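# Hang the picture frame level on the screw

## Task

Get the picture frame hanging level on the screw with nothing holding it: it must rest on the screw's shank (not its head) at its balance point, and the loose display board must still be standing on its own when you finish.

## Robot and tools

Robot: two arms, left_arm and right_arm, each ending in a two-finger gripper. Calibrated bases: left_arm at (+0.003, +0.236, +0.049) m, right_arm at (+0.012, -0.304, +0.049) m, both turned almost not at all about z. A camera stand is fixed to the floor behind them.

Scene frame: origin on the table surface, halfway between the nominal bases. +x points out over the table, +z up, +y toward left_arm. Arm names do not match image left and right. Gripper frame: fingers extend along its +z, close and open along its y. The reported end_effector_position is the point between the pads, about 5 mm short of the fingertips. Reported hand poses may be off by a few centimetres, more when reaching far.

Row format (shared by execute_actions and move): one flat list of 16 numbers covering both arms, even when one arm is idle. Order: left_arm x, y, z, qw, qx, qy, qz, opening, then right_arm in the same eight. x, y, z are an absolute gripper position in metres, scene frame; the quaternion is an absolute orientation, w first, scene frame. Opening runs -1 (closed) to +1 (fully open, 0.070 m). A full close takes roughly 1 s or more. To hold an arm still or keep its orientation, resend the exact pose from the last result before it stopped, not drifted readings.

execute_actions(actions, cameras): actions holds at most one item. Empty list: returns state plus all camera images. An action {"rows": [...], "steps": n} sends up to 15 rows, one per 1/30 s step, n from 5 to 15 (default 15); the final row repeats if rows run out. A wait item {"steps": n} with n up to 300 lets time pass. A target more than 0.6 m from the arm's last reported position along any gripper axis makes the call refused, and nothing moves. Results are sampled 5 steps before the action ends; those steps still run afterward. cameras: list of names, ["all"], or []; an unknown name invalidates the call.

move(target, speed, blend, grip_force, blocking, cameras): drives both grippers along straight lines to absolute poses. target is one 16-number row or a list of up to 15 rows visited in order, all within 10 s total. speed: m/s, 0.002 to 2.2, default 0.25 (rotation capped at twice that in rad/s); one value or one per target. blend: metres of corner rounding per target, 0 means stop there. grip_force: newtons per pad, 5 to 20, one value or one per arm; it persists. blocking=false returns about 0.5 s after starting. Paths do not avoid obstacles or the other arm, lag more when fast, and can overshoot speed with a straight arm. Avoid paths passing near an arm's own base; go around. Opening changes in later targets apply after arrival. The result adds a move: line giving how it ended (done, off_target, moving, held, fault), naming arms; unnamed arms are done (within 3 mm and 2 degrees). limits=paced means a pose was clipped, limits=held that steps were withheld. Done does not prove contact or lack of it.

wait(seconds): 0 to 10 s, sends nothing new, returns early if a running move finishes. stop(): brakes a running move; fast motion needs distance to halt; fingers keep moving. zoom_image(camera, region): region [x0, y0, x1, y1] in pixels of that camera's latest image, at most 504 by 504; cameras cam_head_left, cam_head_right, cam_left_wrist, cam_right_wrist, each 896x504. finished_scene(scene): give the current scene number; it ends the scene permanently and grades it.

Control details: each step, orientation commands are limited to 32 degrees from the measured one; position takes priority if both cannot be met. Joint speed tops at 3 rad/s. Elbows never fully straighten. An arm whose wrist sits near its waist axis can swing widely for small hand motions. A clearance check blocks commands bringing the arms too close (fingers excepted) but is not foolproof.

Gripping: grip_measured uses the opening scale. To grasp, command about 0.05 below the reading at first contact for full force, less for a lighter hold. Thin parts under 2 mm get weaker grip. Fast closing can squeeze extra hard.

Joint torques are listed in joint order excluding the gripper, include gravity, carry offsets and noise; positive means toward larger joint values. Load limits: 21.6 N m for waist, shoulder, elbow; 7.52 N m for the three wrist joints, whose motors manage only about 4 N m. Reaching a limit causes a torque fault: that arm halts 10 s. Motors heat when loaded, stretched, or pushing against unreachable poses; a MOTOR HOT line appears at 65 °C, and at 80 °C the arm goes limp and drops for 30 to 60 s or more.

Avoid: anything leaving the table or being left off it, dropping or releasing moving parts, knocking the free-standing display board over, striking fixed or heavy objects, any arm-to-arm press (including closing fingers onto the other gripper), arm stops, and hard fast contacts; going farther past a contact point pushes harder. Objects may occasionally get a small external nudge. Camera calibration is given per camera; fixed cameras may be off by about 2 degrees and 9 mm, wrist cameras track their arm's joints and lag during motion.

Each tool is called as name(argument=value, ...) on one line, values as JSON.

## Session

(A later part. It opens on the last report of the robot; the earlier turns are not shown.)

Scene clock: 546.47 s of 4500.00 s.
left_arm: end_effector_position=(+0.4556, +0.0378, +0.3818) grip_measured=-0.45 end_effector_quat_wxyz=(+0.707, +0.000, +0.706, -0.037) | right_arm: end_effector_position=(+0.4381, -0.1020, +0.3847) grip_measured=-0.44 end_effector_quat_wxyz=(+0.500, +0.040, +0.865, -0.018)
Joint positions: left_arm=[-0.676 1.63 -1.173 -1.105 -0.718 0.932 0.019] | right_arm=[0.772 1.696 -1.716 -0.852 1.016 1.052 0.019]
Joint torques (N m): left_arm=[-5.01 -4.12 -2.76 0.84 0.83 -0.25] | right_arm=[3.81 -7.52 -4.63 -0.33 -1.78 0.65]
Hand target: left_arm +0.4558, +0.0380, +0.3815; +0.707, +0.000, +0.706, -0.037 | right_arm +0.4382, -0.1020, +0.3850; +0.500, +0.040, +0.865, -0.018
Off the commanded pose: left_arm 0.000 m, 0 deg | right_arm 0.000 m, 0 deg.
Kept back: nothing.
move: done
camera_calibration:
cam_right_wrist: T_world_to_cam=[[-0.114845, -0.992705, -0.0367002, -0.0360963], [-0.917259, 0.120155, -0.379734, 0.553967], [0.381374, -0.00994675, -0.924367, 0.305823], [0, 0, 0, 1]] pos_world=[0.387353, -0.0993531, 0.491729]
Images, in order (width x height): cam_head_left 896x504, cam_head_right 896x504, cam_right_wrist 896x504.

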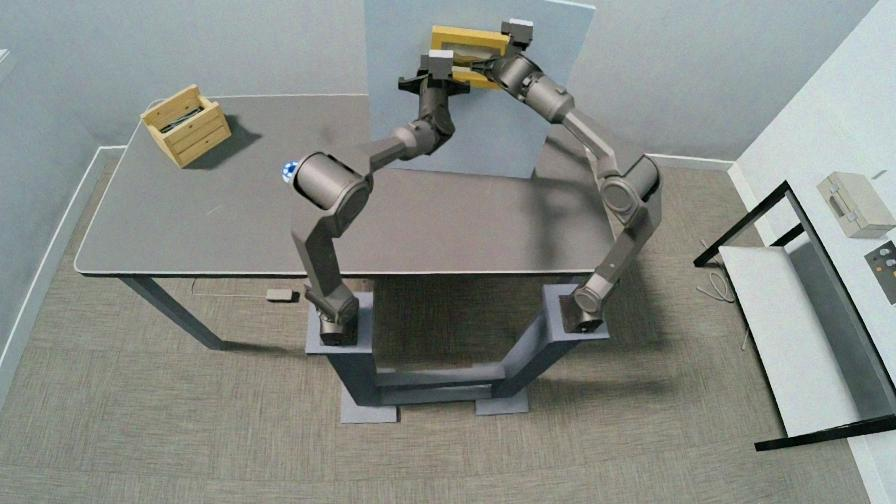

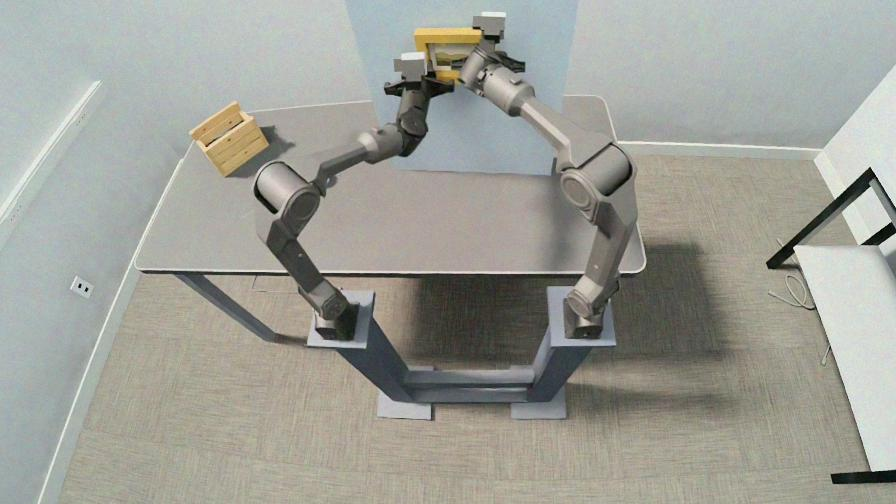

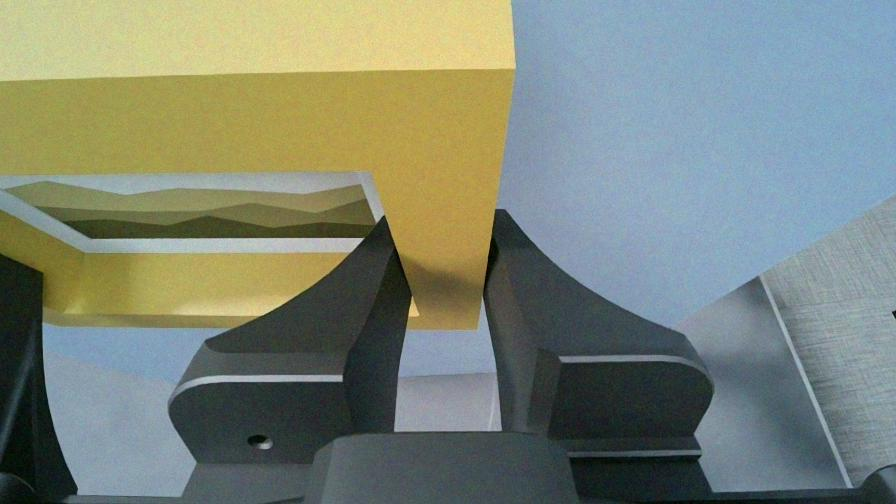

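move(target=[[0.4558,0.0380,0.3800,0.7069,0.0,0.7059,-0.0370,-1,0.4382,-0.102,0.3844,0.500,0.040,0.865,-0.018,-1]], speed=0.02)

move(target=[[0.4558,0.0380,0.3788,0.7069,0.0,0.7059,-0.0370,-1,0.4382,-0.102,0.3838,0.500,0.040,0.865,-0.018,-1]], speed=0.02, cameras=["cam_head_left","cam_head_right","cam_right_wrist"])

zoom_image(camera="cam_head_left", region=[425, 15, 525, 105])

zoom_image(camera="cam_head_right", region=[405, 15, 505, 105])

Scene clock: 547.70 s of 4500.00 s.
left_arm: end_effector_position=(+0.4556, +0.0378, +0.3812) grip_measured=-0.45 end_effector_quat_wxyz=(+0.708, +0.000, +0.705, -0.038) | right_arm: end_effector_position=(+0.4381, -0.1021, +0.3845) grip_measured=-0.44 end_effector_quat_wxyz=(+0.500, +0.040, +0.865, -0.018)
Joint positions: left_arm=[-0.676 1.63 -1.17 -1.099 -0.72 0.924 0.019] | right_arm=[0.772 1.695 -1.714 -0.853 1.014 1.055 0.02]
Joint torques (N m): left_arm=[-4.89 -3.33 -1.29 0.38 1.06 -0.25] | right_arm=[3.51 -7.14 -4.34 -0.01 -1.79 0.8]
Hand target: left_arm +0.4558, +0.0380, +0.3800; +0.707, +0.000, +0.706, -0.037 | right_arm +0.4382, -0.1020, +0.3844; +0.500, +0.040, +0.865, -0.018
Off the commanded pose: left_arm 0.001 m, 0 deg | right_arm 0.000 m, 0 deg.
Kept back: nothing.
move: done

Scene clock: 548.40 s of 4500.00 s.
left_arm: end_effector_position=(+0.4555, +0.0377, +0.3801) grip_measured=-0.45 end_effector_quat_wxyz=(+0.708, +0.000, +0.705, -0.038) | right_arm: end_effector_position=(+0.4381, -0.1021, +0.3843) grip_measured=-0.44 end_effector_quat_wxyz=(+0.500, +0.040, +0.865, -0.018)
Joint positions: left_arm=[-0.676 1.631 -1.166 -1.094 -0.722 0.918 0.019] | right_arm=[0.772 1.694 -1.711 -0.855 1.012 1.057 0.02]
Joint torques (N m): left_arm=[-3.45 -1.63 0.65 -0.45 1.3 -0.27] | right_arm=[3.89 -5.61 -3.71 0.57 -1.79 0.83]
Hand target: left_arm +0.4558, +0.0380, +0.3788; +0.707, +0.000, +0.706, -0.037 | right_arm +0.4382, -0.1020, +0.3838; +0.500, +0.040, +0.865, -0.018
Off the commanded pose: left_arm 0.001 m, 0 deg | right_arm 0.001 m, 0 deg.
Kept back: nothing.
move: done
camera_calibration:
cam_right_wrist: T_world_to_cam=[[-0.114783, -0.992696, -0.0371381, -0.0361541], [-0.916542, 0.120247, -0.381433, 0.554098], [0.383112, -0.00974337, -0.92365, 0.304467], [0, 0, 0, 1]] pos_world=[0.387059, -0.0995523, 0.491229]
Images, in order (width x height): cam_head_left 896x504, cam_head_right 896x504, cam_right_wrist 896x504.

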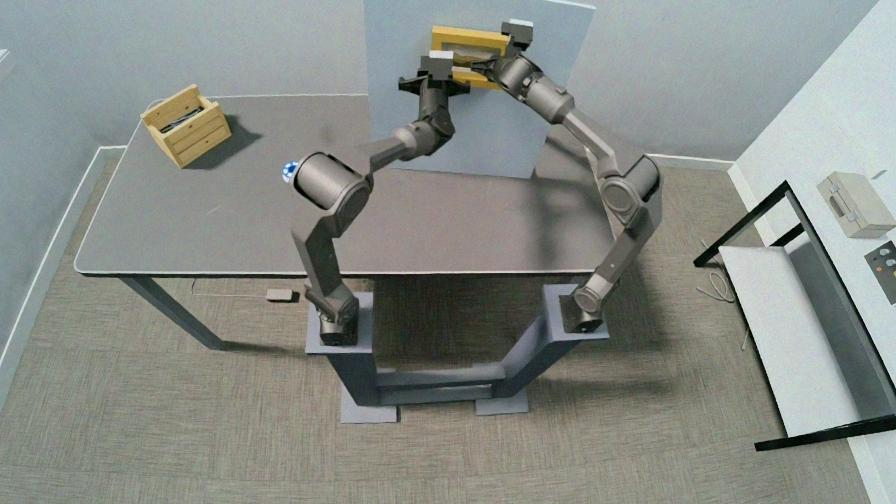

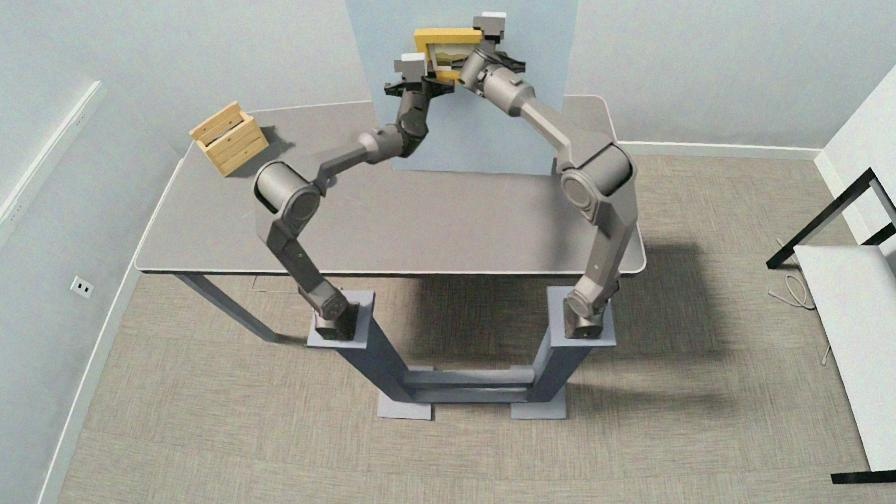

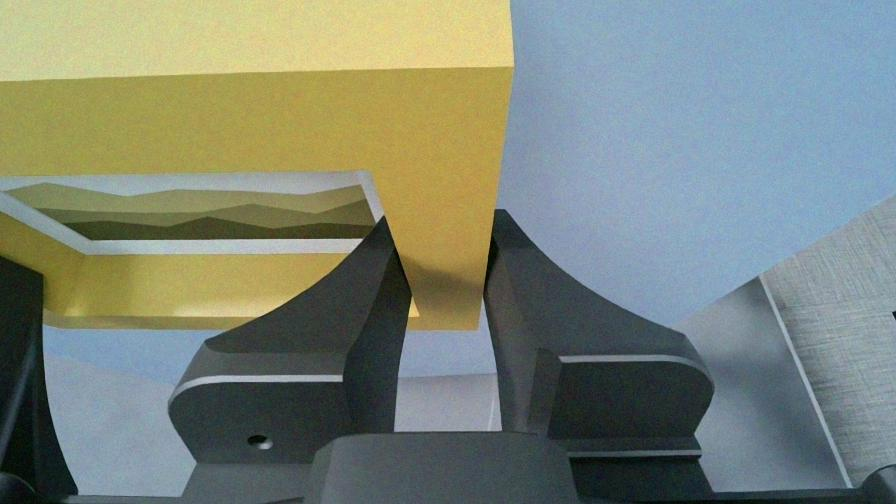

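Scaled by 5.040 from the camera's 896x504 image, which has a finer 1280x720 frame.

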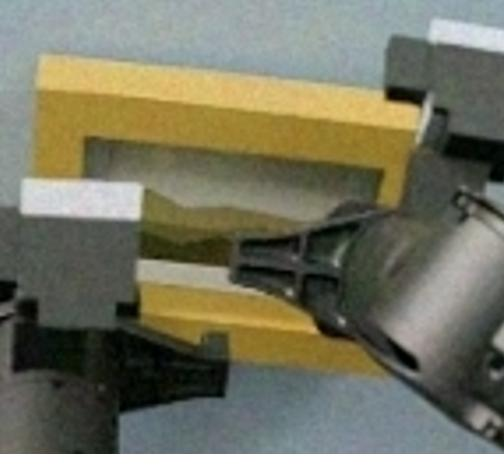

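Scaled by 5.040 from the camera's 896x504 image, which has a finer 1280x720 frame.

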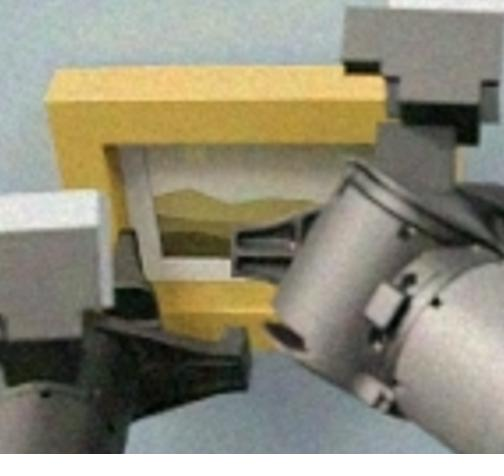

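move(target=[[0.4556,0.0378,0.3804,0.7069,0.0,0.7059,-0.0370,-1,0.4382,-0.1021,0.3843,0.500,0.040,0.865,-0.018,-1],[0.4556,0.0378,0.3804,0.7069,0.0,0.7059,-0.0370,-1,0.4382,-0.1021,0.3843,0.500,0.040,0.865,-0.018,-0.40],[0.4556,0.0378,0.3804,0.7069,0.0,0.7059,-0.0370,-1,0.4382,-0.1021,0.3843,0.500,0.040,0.865,-0.018,-0.25],[0.4556,0.0378,0.3804,0.7069,0.0,0.7059,-0.0370,-1,0.4382,-0.1021,0.3843,0.500,0.040,0.865,-0.018,0.0]], speed=0.03, cameras=["cam_head_left","cam_head_right"])

zoom_image(camera="cam_head_left", region=[425, 15, 525, 105])

Scene clock: 551.53 s of 4500.00 s.
left_arm: end_effector_position=(+0.4556, +0.0372, +0.3792) grip_measured=-0.45 end_effector_quat_wxyz=(+0.706, +0.001, +0.707, -0.037) | right_arm: end_effector_position=(+0.4381, -0.1017, +0.3839) grip_measured=+0.00 end_effector_quat_wxyz=(+0.500, +0.040, +0.865, -0.018)
Joint positions: left_arm=[-0.676 1.632 -1.168 -1.102 -0.719 0.926 0.019] | right_arm=[0.773 1.695 -1.712 -0.853 1.013 1.056 0.035]
Joint torques (N m): left_arm=[2.63 -4.63 -1.13 -0.15 -0.89 0.06] | right_arm=[-0.46 -7.66 -4.21 -0.96 -0.25 0.08]
Hand target: left_arm +0.4556, +0.0378, +0.3804; +0.707, +0.000, +0.706, -0.037 | right_arm +0.4382, -0.1021, +0.3843; +0.500, +0.040, +0.865, -0.018
Off the commanded pose: left_arm 0.001 m, 0 deg | right_arm 0.001 m, 0 deg.
Kept back: nothing.
move: done
Images, in order (width x height): cam_head_left 896x504, cam_head_right 896x504.

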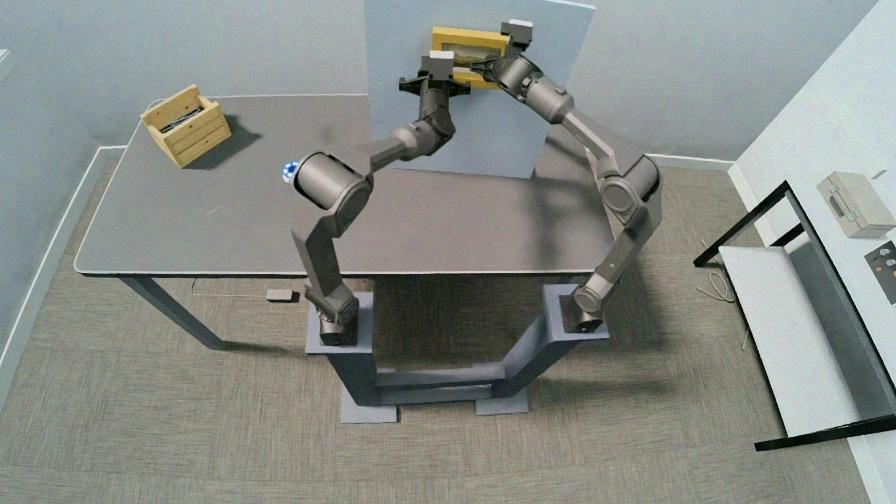

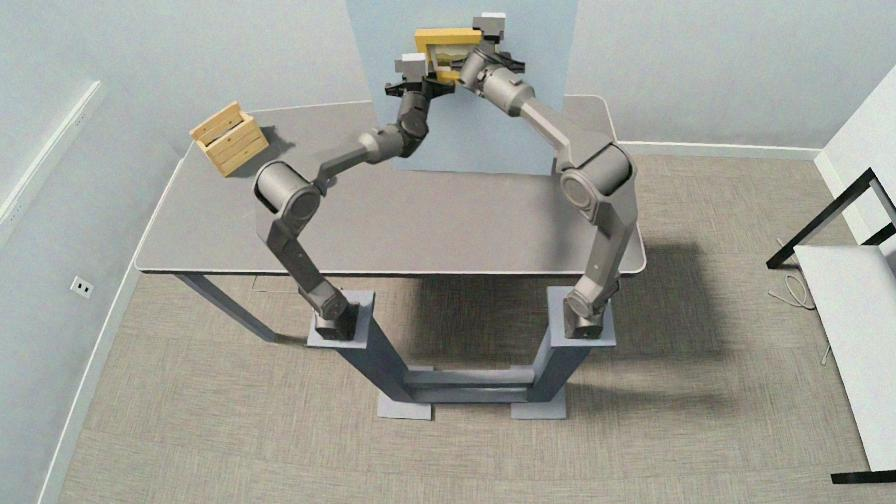

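Scaled by 5.040 from the camera's 896x504 image, which has a finer 1280x720 frame.

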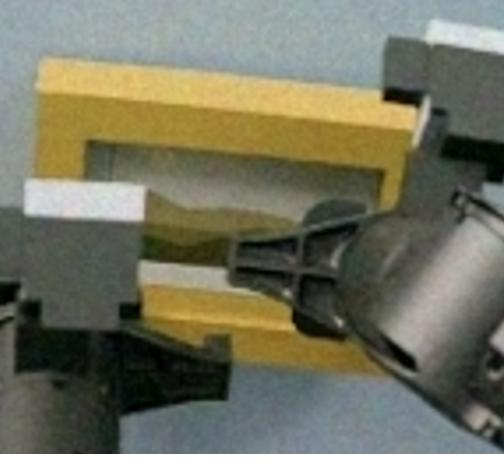

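move(target=[[0.4556,0.0376,0.3795,0.7069,0.0,0.7059,-0.0370,-1,0.375,-0.103,0.425,0.500,0.040,0.865,-0.018,0.0],[0.4556,0.0376,0.3795,0.7069,0.0,0.7059,-0.0370,-1,0.34,-0.21,0.415,0.4954,0.0439,0.8672,-0.0251,0.0],[0.4556,0.0376,0.3795,0.7069,0.0,0.7059,-0.0370,-1,0.38,-0.295,0.375,0.33,0.26,0.68,0.595,1],[0.4556,0.0376,0.3795,0.7069,0.0,0.7059,-0.0370,-1,0.468,-0.288,0.388,0.274,0.288,0.676,0.621,1]], speed=0.2, blend=[0.02,0.03,0.02,0], cameras=["cam_right_wrist","cam_head_left","cam_head_right"])

zoom_image(camera="cam_right_wrist", region=[335, 300, 415, 345])

zoom_image(camera="cam_head_left", region=[425, 15, 525, 105])

zoom_image(camera="cam_head_right", region=[405, 15, 505, 105])

Scene clock: 558.33 s of 4500.00 s.
left_arm: end_effector_position=(+0.4556, +0.0374, +0.3796) grip_measured=-0.45 end_effector_quat_wxyz=(+0.707, +0.000, +0.706, -0.037) | right_arm: end_effector_position=(+0.4684, -0.2883, +0.3880) grip_measured=+0.98 end_effector_quat_wxyz=(+0.274, +0.288, +0.676, +0.621)
Joint positions: left_arm=[-0.676 1.632 -1.167 -1.098 -0.722 0.923 0.019] | right_arm=[-0.406 1.705 -1.368 1.589 1.174 -0.25 0.069]
Joint torques (N m): left_arm=[5.74 -5.67 -0.02 -0.96 -1.48 -0.06] | right_arm=[-0.13 -7.62 -3.45 0.99 0.28 -0.22]
Hand target: left_arm +0.4556, +0.0376, +0.3795; +0.707, +0.000, +0.706, -0.037 | right_arm +0.4680, -0.2880, +0.3880; +0.274, +0.288, +0.676, +0.621
Off the commanded pose: left_arm 0.000 m, 0 deg | right_arm 0.000 m, 0 deg.
Kept back: nothing.
move: done; blend cut to 0 m at target 3; target 3's new opening was sent with right_arm's hand 0.001 m and 3 deg from that target
camera_calibration:
cam_right_wrist: T_world_to_cam=[[-0.0829698, -0.0419407, -0.995669, 0.413788], [-0.98349, 0.164679, 0.0750182, 0.472703], [0.160819, 0.985455, -0.0549117, 0.348402], [0, 0, 0, 1]] pos_world=[0.443201, -0.403824, 0.395666]
Images, in order (width x height): cam_head_left 896x504, cam_head_right 896x504, cam_right_wrist 896x504.

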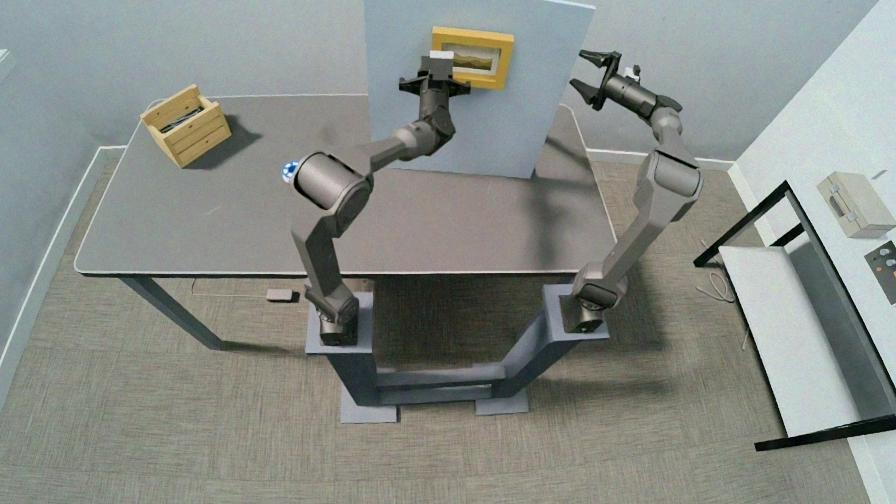

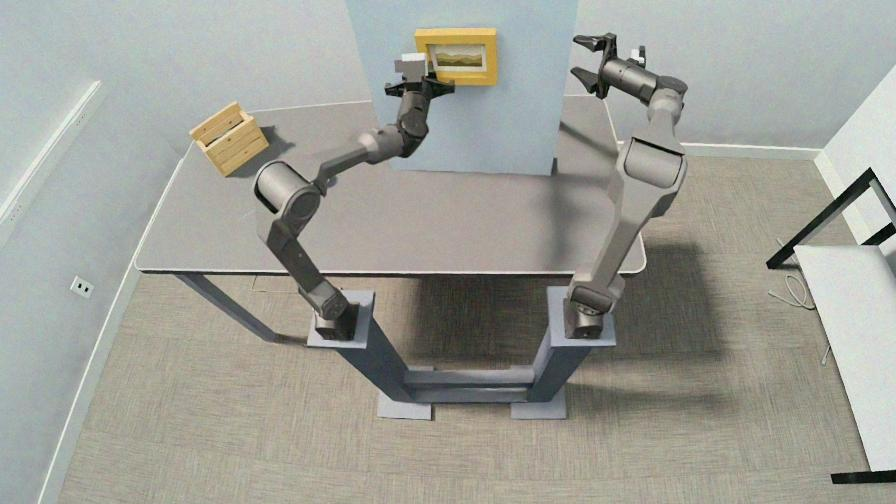

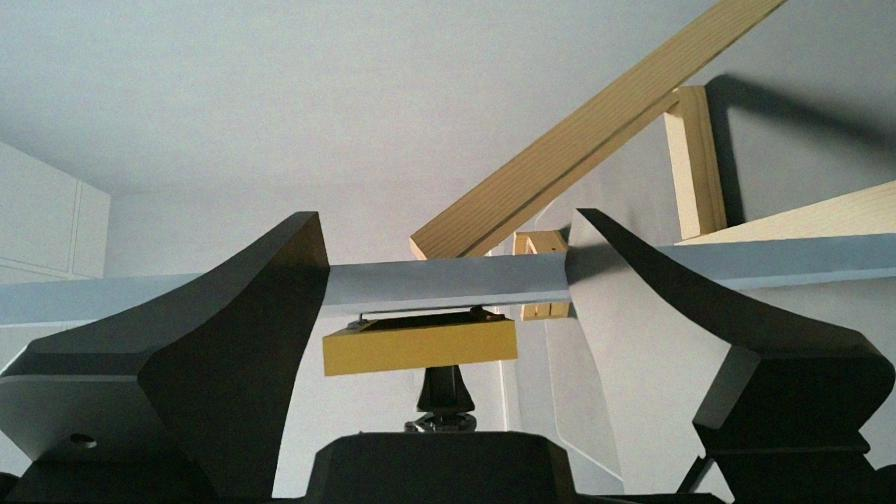

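Scaled by 6.300 from the camera's 896x504 image, which has a finer 1280x720 frame.

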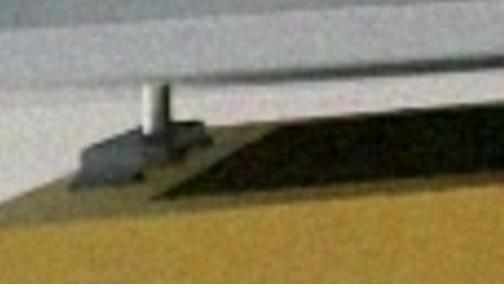

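Scaled by 5.040 from the camera's 896x504 image, which has a finer 1280x720 frame.

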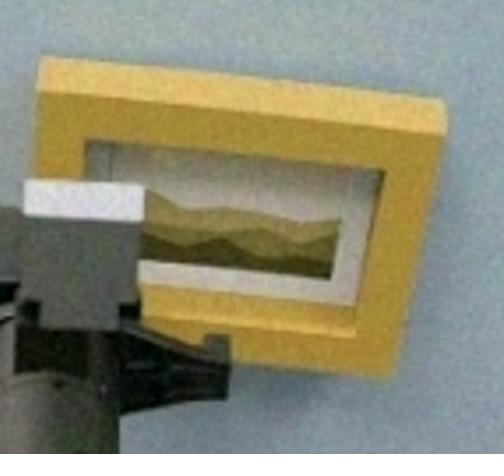

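Scaled by 5.040 from the camera's 896x504 image, which has a finer 1280x720 frame.

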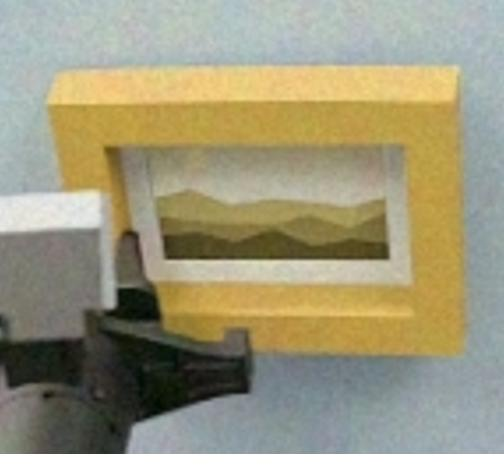

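move(target=[[0.4556,0.0375,0.3796,0.7069,0.0,0.7059,-0.0370,-0.40,0.468,-0.288,0.388,0.274,0.288,0.676,0.621,1],[0.4556,0.0375,0.3796,0.7069,0.0,0.7059,-0.0370,-0.30,0.468,-0.288,0.388,0.274,0.288,0.676,0.621,1],[0.4556,0.0375,0.3796,0.7069,0.0,0.7059,-0.0370,-0.1,0.468,-0.288,0.388,0.274,0.288,0.676,0.621,1]], speed=0.03, cameras=["cam_right_wrist","cam_head_left","cam_head_right"])

zoom_image(camera="cam_right_wrist", region=[335, 300, 415, 345])

zoom_image(camera="cam_head_left", region=[425, 15, 525, 105])

zoom_image(camera="cam_head_right", region=[405, 15, 505, 105])

Scene clock: 560.43 s of 4500.00 s.
left_arm: end_effector_position=(+0.4557, +0.0380, +0.3794) grip_measured=-0.10 end_effector_quat_wxyz=(+0.707, -0.001, +0.706, -0.037) | right_arm: end_effector_position=(+0.4680, -0.2880, +0.3881) grip_measured=+0.98 end_effector_quat_wxyz=(+0.274, +0.288, +0.676, +0.621)
Joint positions: left_arm=[-0.676 1.632 -1.167 -1.099 -0.723 0.923 0.031] | right_arm=[-0.406 1.704 -1.367 1.589 1.175 -0.25 0.069]
Joint torques (N m): left_arm=[-0.64 -6.07 -3.75 0.61 -0.65 0.04] | right_arm=[-0.45 -7.66 -3.46 1.04 0.28 -0.22]
Hand target: left_arm +0.4556, +0.0375, +0.3796; +0.707, +0.000, +0.706, -0.037 | right_arm +0.4680, -0.2880, +0.3880; +0.274, +0.288, +0.676, +0.621
Off the commanded pose: left_arm 0.001 m, 0 deg | right_arm 0.000 m, 0 deg.
Kept back: nothing.
move: done
camera_calibration:
cam_right_wrist: T_world_to_cam=[[-0.0829028, -0.0418245, -0.99568, 0.413802], [-0.983641, 0.163776, 0.0750209, 0.472172], [0.159931, 0.985611, -0.0547178, 0.348618], [0, 0, 0, 1]] pos_world=[0.442998, -0.403625, 0.395667]
Images, in order (width x height): cam_head_left 896x504, cam_head_right 896x504, cam_right_wrist 896x504.

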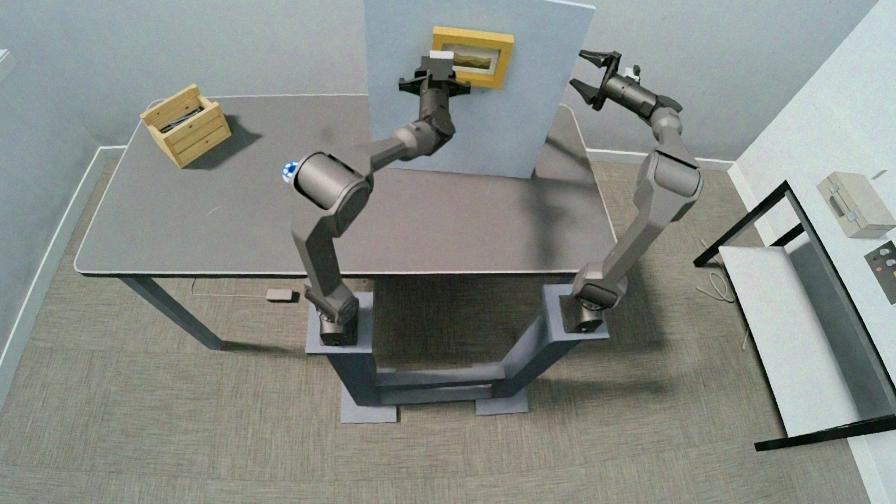

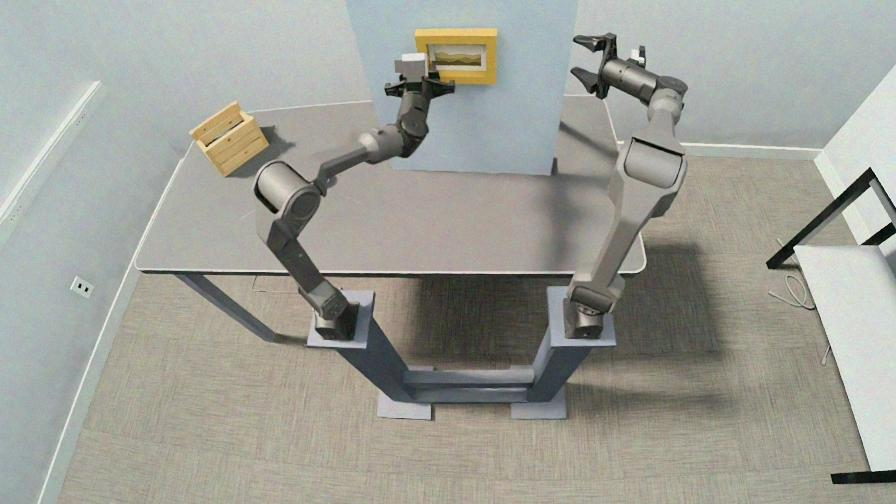

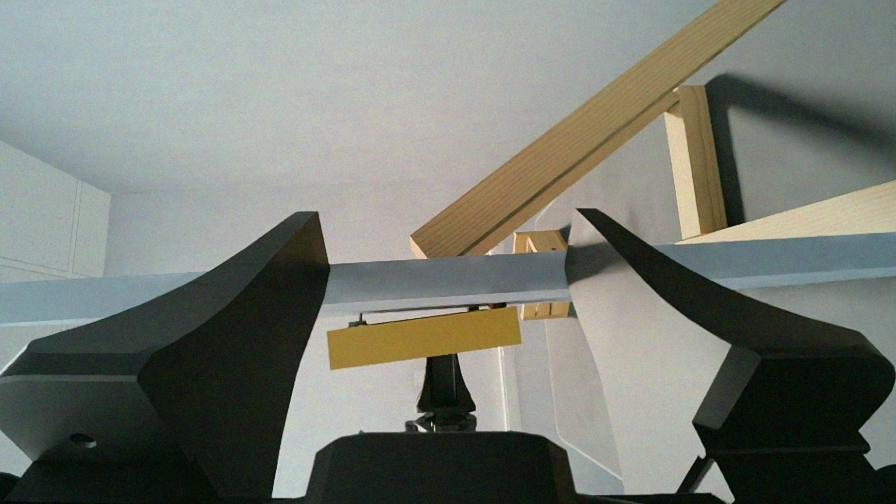

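Scaled by 6.300 from the camera's 896x504 image, which has a finer 1280x720 frame.

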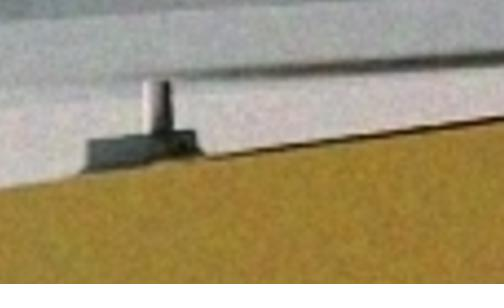

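Scaled by 5.040 from the camera's 896x504 image, which has a finer 1280x720 frame.

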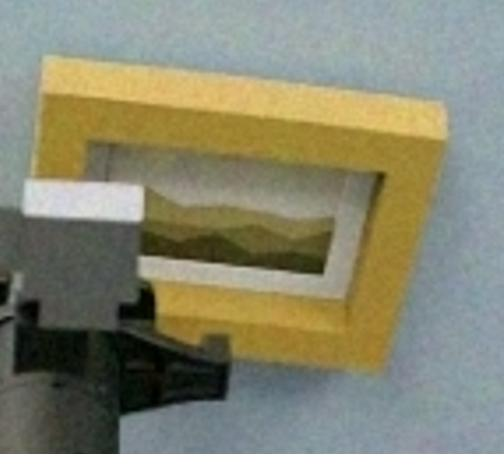

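Scaled by 5.040 from the camera's 896x504 image, which has a finer 1280x720 frame.

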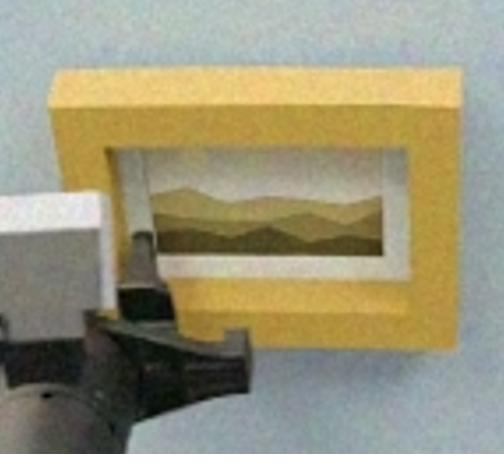

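move(target=[[0.4556,0.0375,0.3796,0.7069,0.0,0.7059,-0.0370,0.1,0.468,-0.288,0.388,0.274,0.288,0.676,0.621,1],[0.40,0.041,0.385,0.7069,0.0,0.7059,-0.0370,0.1,0.468,-0.288,0.388,0.274,0.288,0.676,0.621,1],[0.27,0.02,0.44,0.7071,0,0.7071,0,0.1,0.468,-0.288,0.388,0.274,0.288,0.676,0.621,1]], speed=[0.03,0.05,0.2], blend=[0,0.01,0], cameras=["cam_right_wrist","cam_head_left","cam_head_right","cam_left_wrist"])

zoom_image(camera="cam_head_left", region=[425, 15, 525, 105])

zoom_image(camera="cam_head_right", region=[405, 15, 505, 105])

zoom_image(camera="cam_right_wrist", region=[335, 300, 415, 345])

Scene clock: 563.60 s of 4500.00 s.
left_arm: end_effector_position=(+0.2702, +0.0207, +0.4408) grip_measured=+0.10 end_effector_quat_wxyz=(+0.701, +0.040, +0.710, -0.041) | right_arm: end_effector_position=(+0.4680, -0.2880, +0.3881) grip_measured=+0.98 end_effector_quat_wxyz=(+0.274, +0.288, +0.676, +0.621)
Joint positions: left_arm=[-1.326 1.238 -1.033 -1.541 -1.218 1.447 0.038] | right_arm=[-0.406 1.704 -1.367 1.589 1.175 -0.25 0.069]
Joint torques (N m): left_arm=[0.57 -2.8 -2.6 0.83 -0.24 -0.19] | right_arm=[-0.49 -7.63 -3.48 1.05 0.28 -0.21]
Hand target: left_arm +0.2705, +0.0201, +0.4400; +0.701, +0.040, +0.711, -0.040 | right_arm +0.4680, -0.2880, +0.3880; +0.274, +0.288, +0.676, +0.621
Off the commanded pose: left_arm 0.001 m, 7 deg | right_arm 0.000 m, 0 deg.
joint sent to its limit (left arm) — joint 5 (wrist pitch), lower limit.
Kept back: nothing.
move: off_target (left_arm)
camera_calibration:
cam_left_wrist: T_world_to_cam=[[-0.091576, -0.995763, -0.00838375, 0.0526051], [-0.56733, 0.0590904, -0.821368, 0.514719], [0.818383, -0.0704612, -0.570337, 0.153461], [0, 0, 0, 1]] pos_world=[0.171243, 0.0327803, 0.510739]
cam_right_wrist: T_world_to_cam=[[-0.0829028, -0.0418245, -0.99568, 0.413802], [-0.983641, 0.163776, 0.0750209, 0.472172], [0.159931, 0.985611, -0.0547178, 0.348618], [0, 0, 0, 1]] pos_world=[0.442998, -0.403625, 0.395667]

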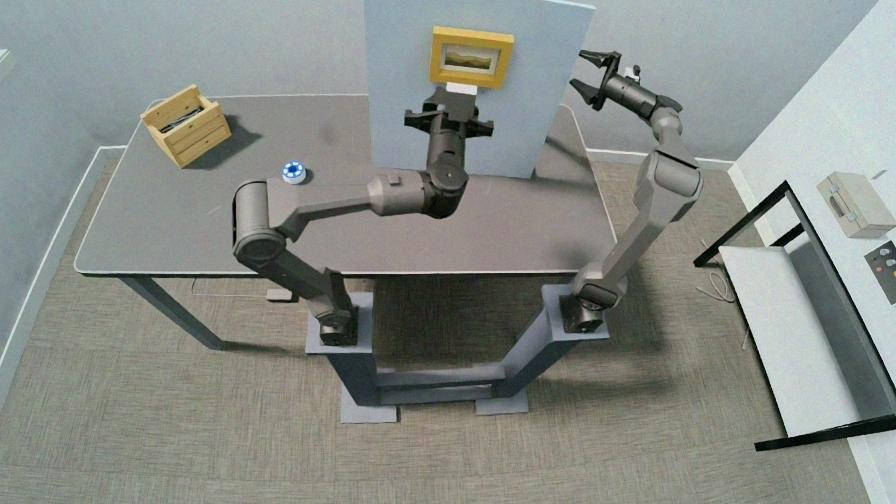

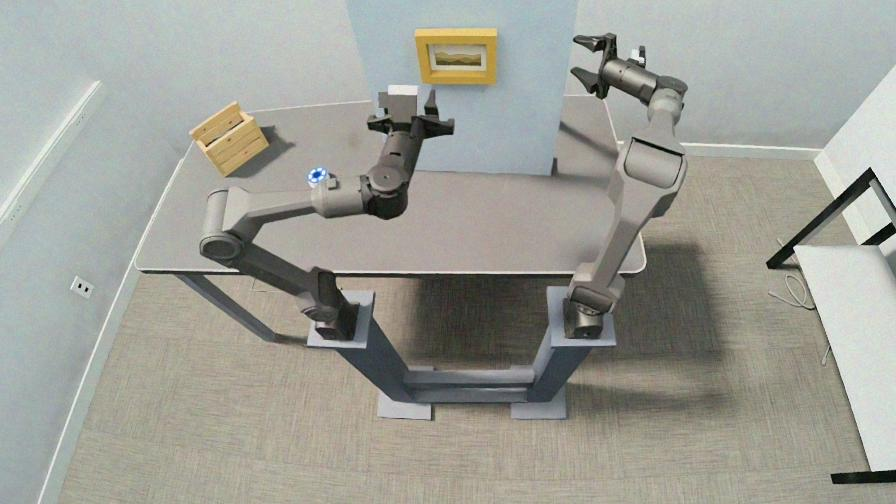

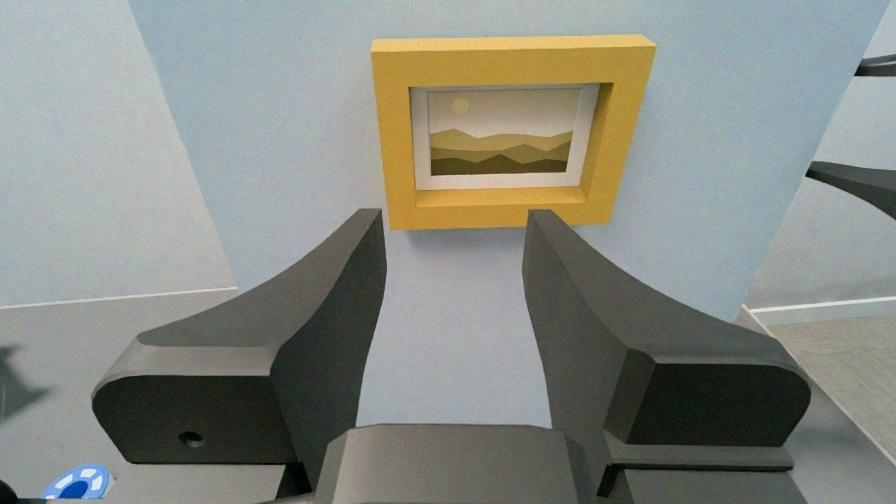

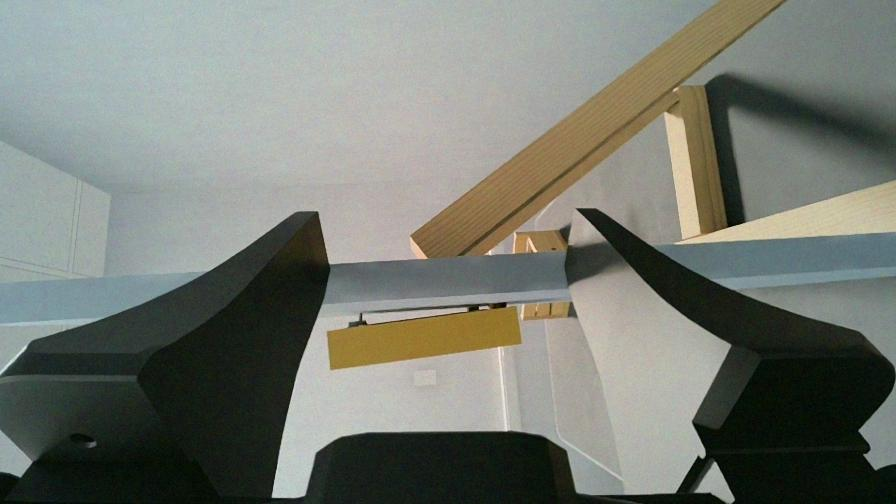

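Scaled by 5.040 from the camera's 896x504 image, which has a finer 1280x720 frame.

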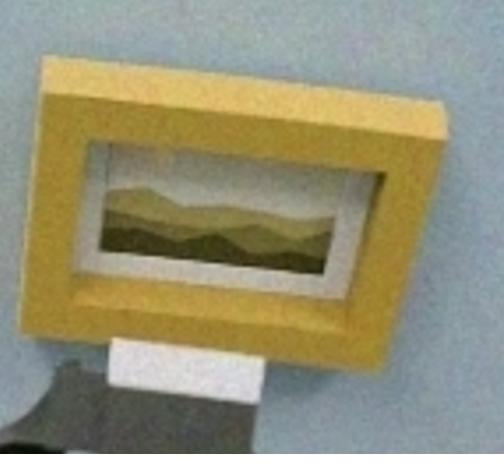

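Scaled by 5.040 from the camera's 896x504 image, which has a finer 1280x720 frame.

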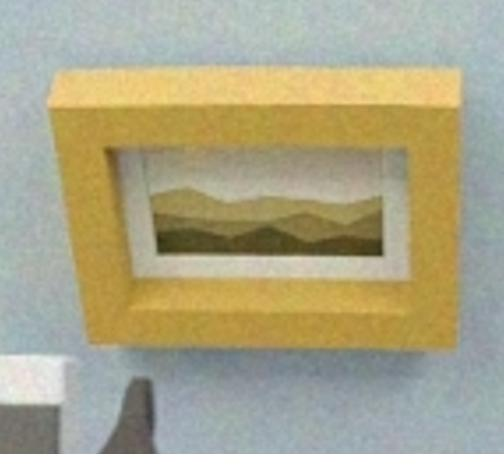

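Scaled by 6.300 from the camera's 896x504 image, which has a finer 1280x720 frame.

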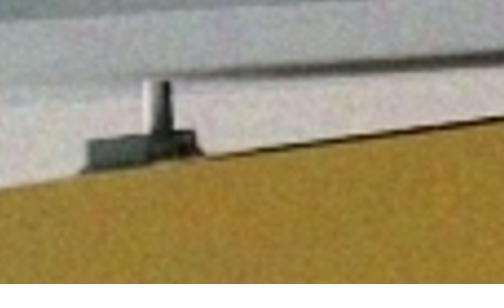

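zoom_image(camera="cam_head_left", region=[365, 140, 545, 200])

zoom_image(camera="cam_head_right", region=[380, 140, 560, 200])

zoom_image(camera="cam_left_wrist", region=[360, 20, 670, 240])

zoom_image(camera="cam_head_right", region=[340, 0, 600, 190])

zoom_image(camera="cam_head_left", region=[350, 0, 610, 190])

Scaled by 2.800 from the camera's 896x504 image, which has a finer 1280x720 frame.

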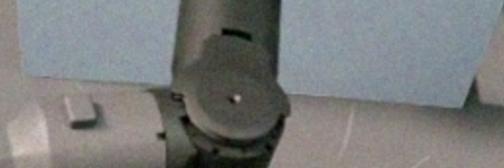

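Scaled by 2.800 from the camera's 896x504 image, which has a finer 1280x720 frame.

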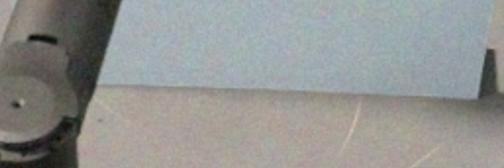

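Scaled by 1.626 from the camera's 896x504 image, which has a finer 1280x720 frame.

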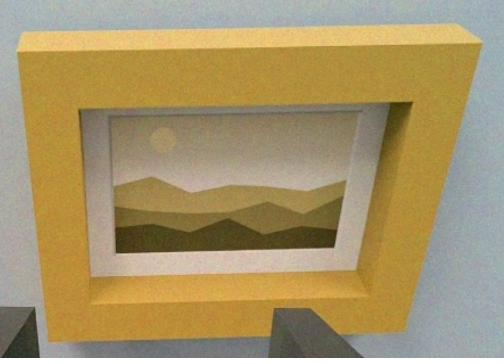

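Scaled by 1.938 from the camera's 896x504 image, which has a finer 1280x720 frame.

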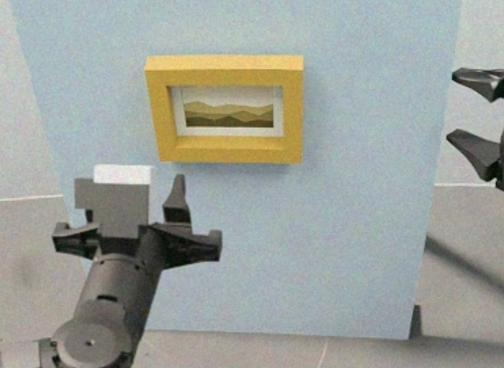

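Scaled by 1.938 from the camera's 896x504 image, which has a finer 1280x720 frame.

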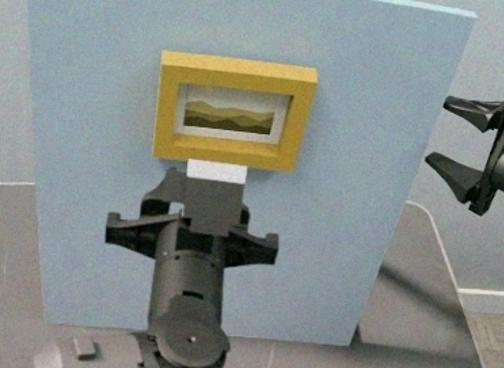

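zoom_image(camera="cam_head_left", region=[530, 0, 610, 45])

zoom_image(camera="cam_head_left", region=[470, 150, 550, 195])

zoom_image(camera="cam_head_left", region=[365, 145, 445, 190])

zoom_image(camera="cam_head_right", region=[490, 150, 570, 195])

zoom_image(camera="cam_head_right", region=[405, 145, 485, 190])

Scaled by 6.300 from the camera's 896x504 image, which has a finer 1280x720 frame.

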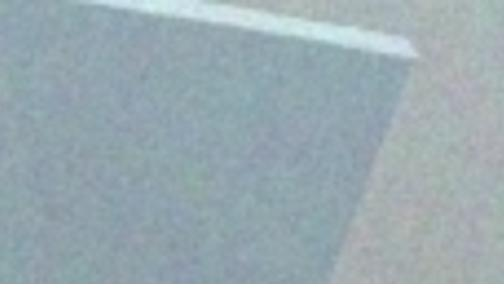

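Scaled by 6.300 from the camera's 896x504 image, which has a finer 1280x720 frame.

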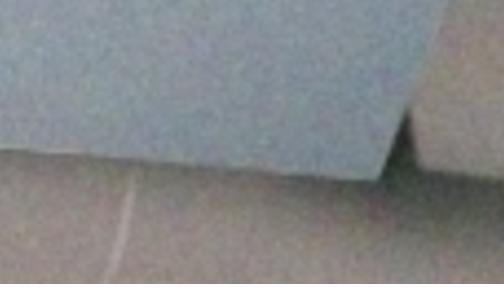

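Scaled by 6.300 from the camera's 896x504 image, which has a finer 1280x720 frame.

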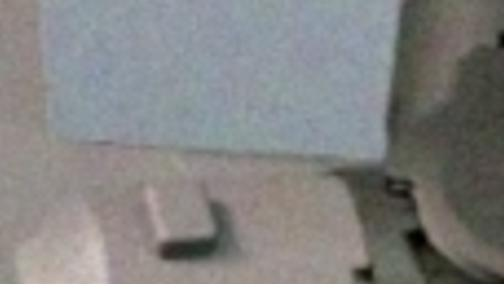

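Scaled by 6.300 from the camera's 896x504 image, which has a finer 1280x720 frame.

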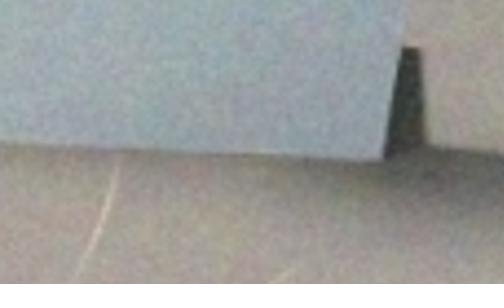

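Scaled by 6.300 from the camera's 896x504 image, which has a finer 1280x720 frame.

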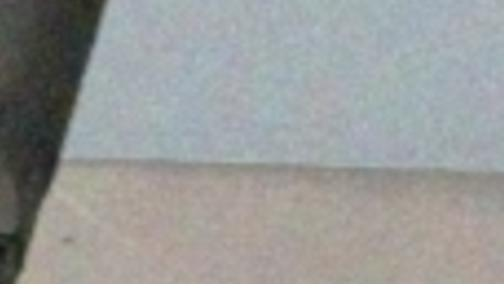

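zoom_image(camera="cam_head_left", region=[230, 80, 310, 125])

zoom_image(camera="cam_head_left", region=[300, 80, 380, 125])

zoom_image(camera="cam_head_left", region=[530, 80, 610, 125])

zoom_image(camera="cam_head_left", region=[70, 250, 150, 295])

zoom_image(camera="cam_head_left", region=[420, 250, 500, 295])

zoom_image(camera="cam_head_left", region=[200, 250, 280, 295])

Scaled by 6.300 from the camera's 896x504 image, which has a finer 1280x720 frame.

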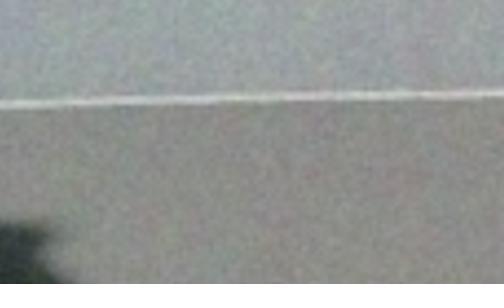

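Scaled by 6.300 from the camera's 896x504 image, which has a finer 1280x720 frame.

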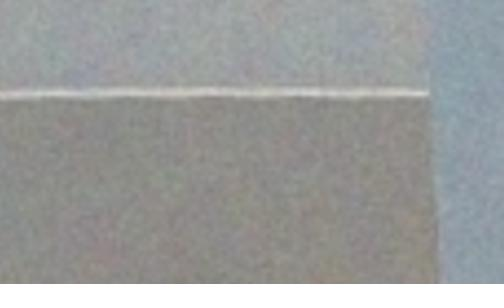

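Scaled by 6.300 from the camera's 896x504 image, which has a finer 1280x720 frame.

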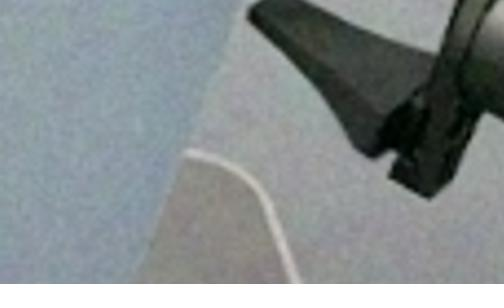

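Scaled by 6.300 from the camera's 896x504 image, which has a finer 1280x720 frame.

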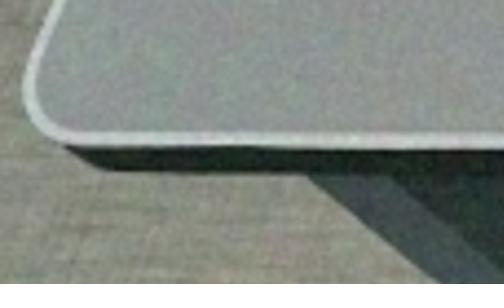

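Scaled by 6.300 from the camera's 896x504 image, which has a finer 1280x720 frame.

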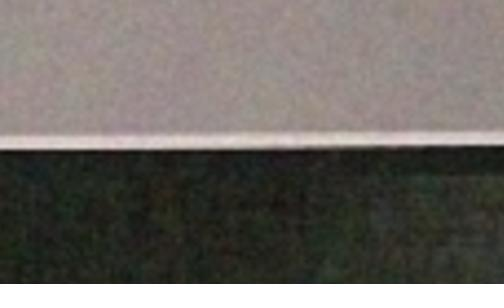

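Scaled by 6.300 from the camera's 896x504 image, which has a finer 1280x720 frame.

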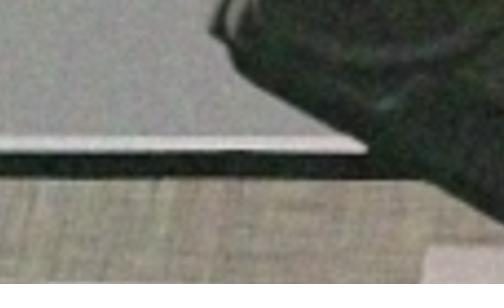

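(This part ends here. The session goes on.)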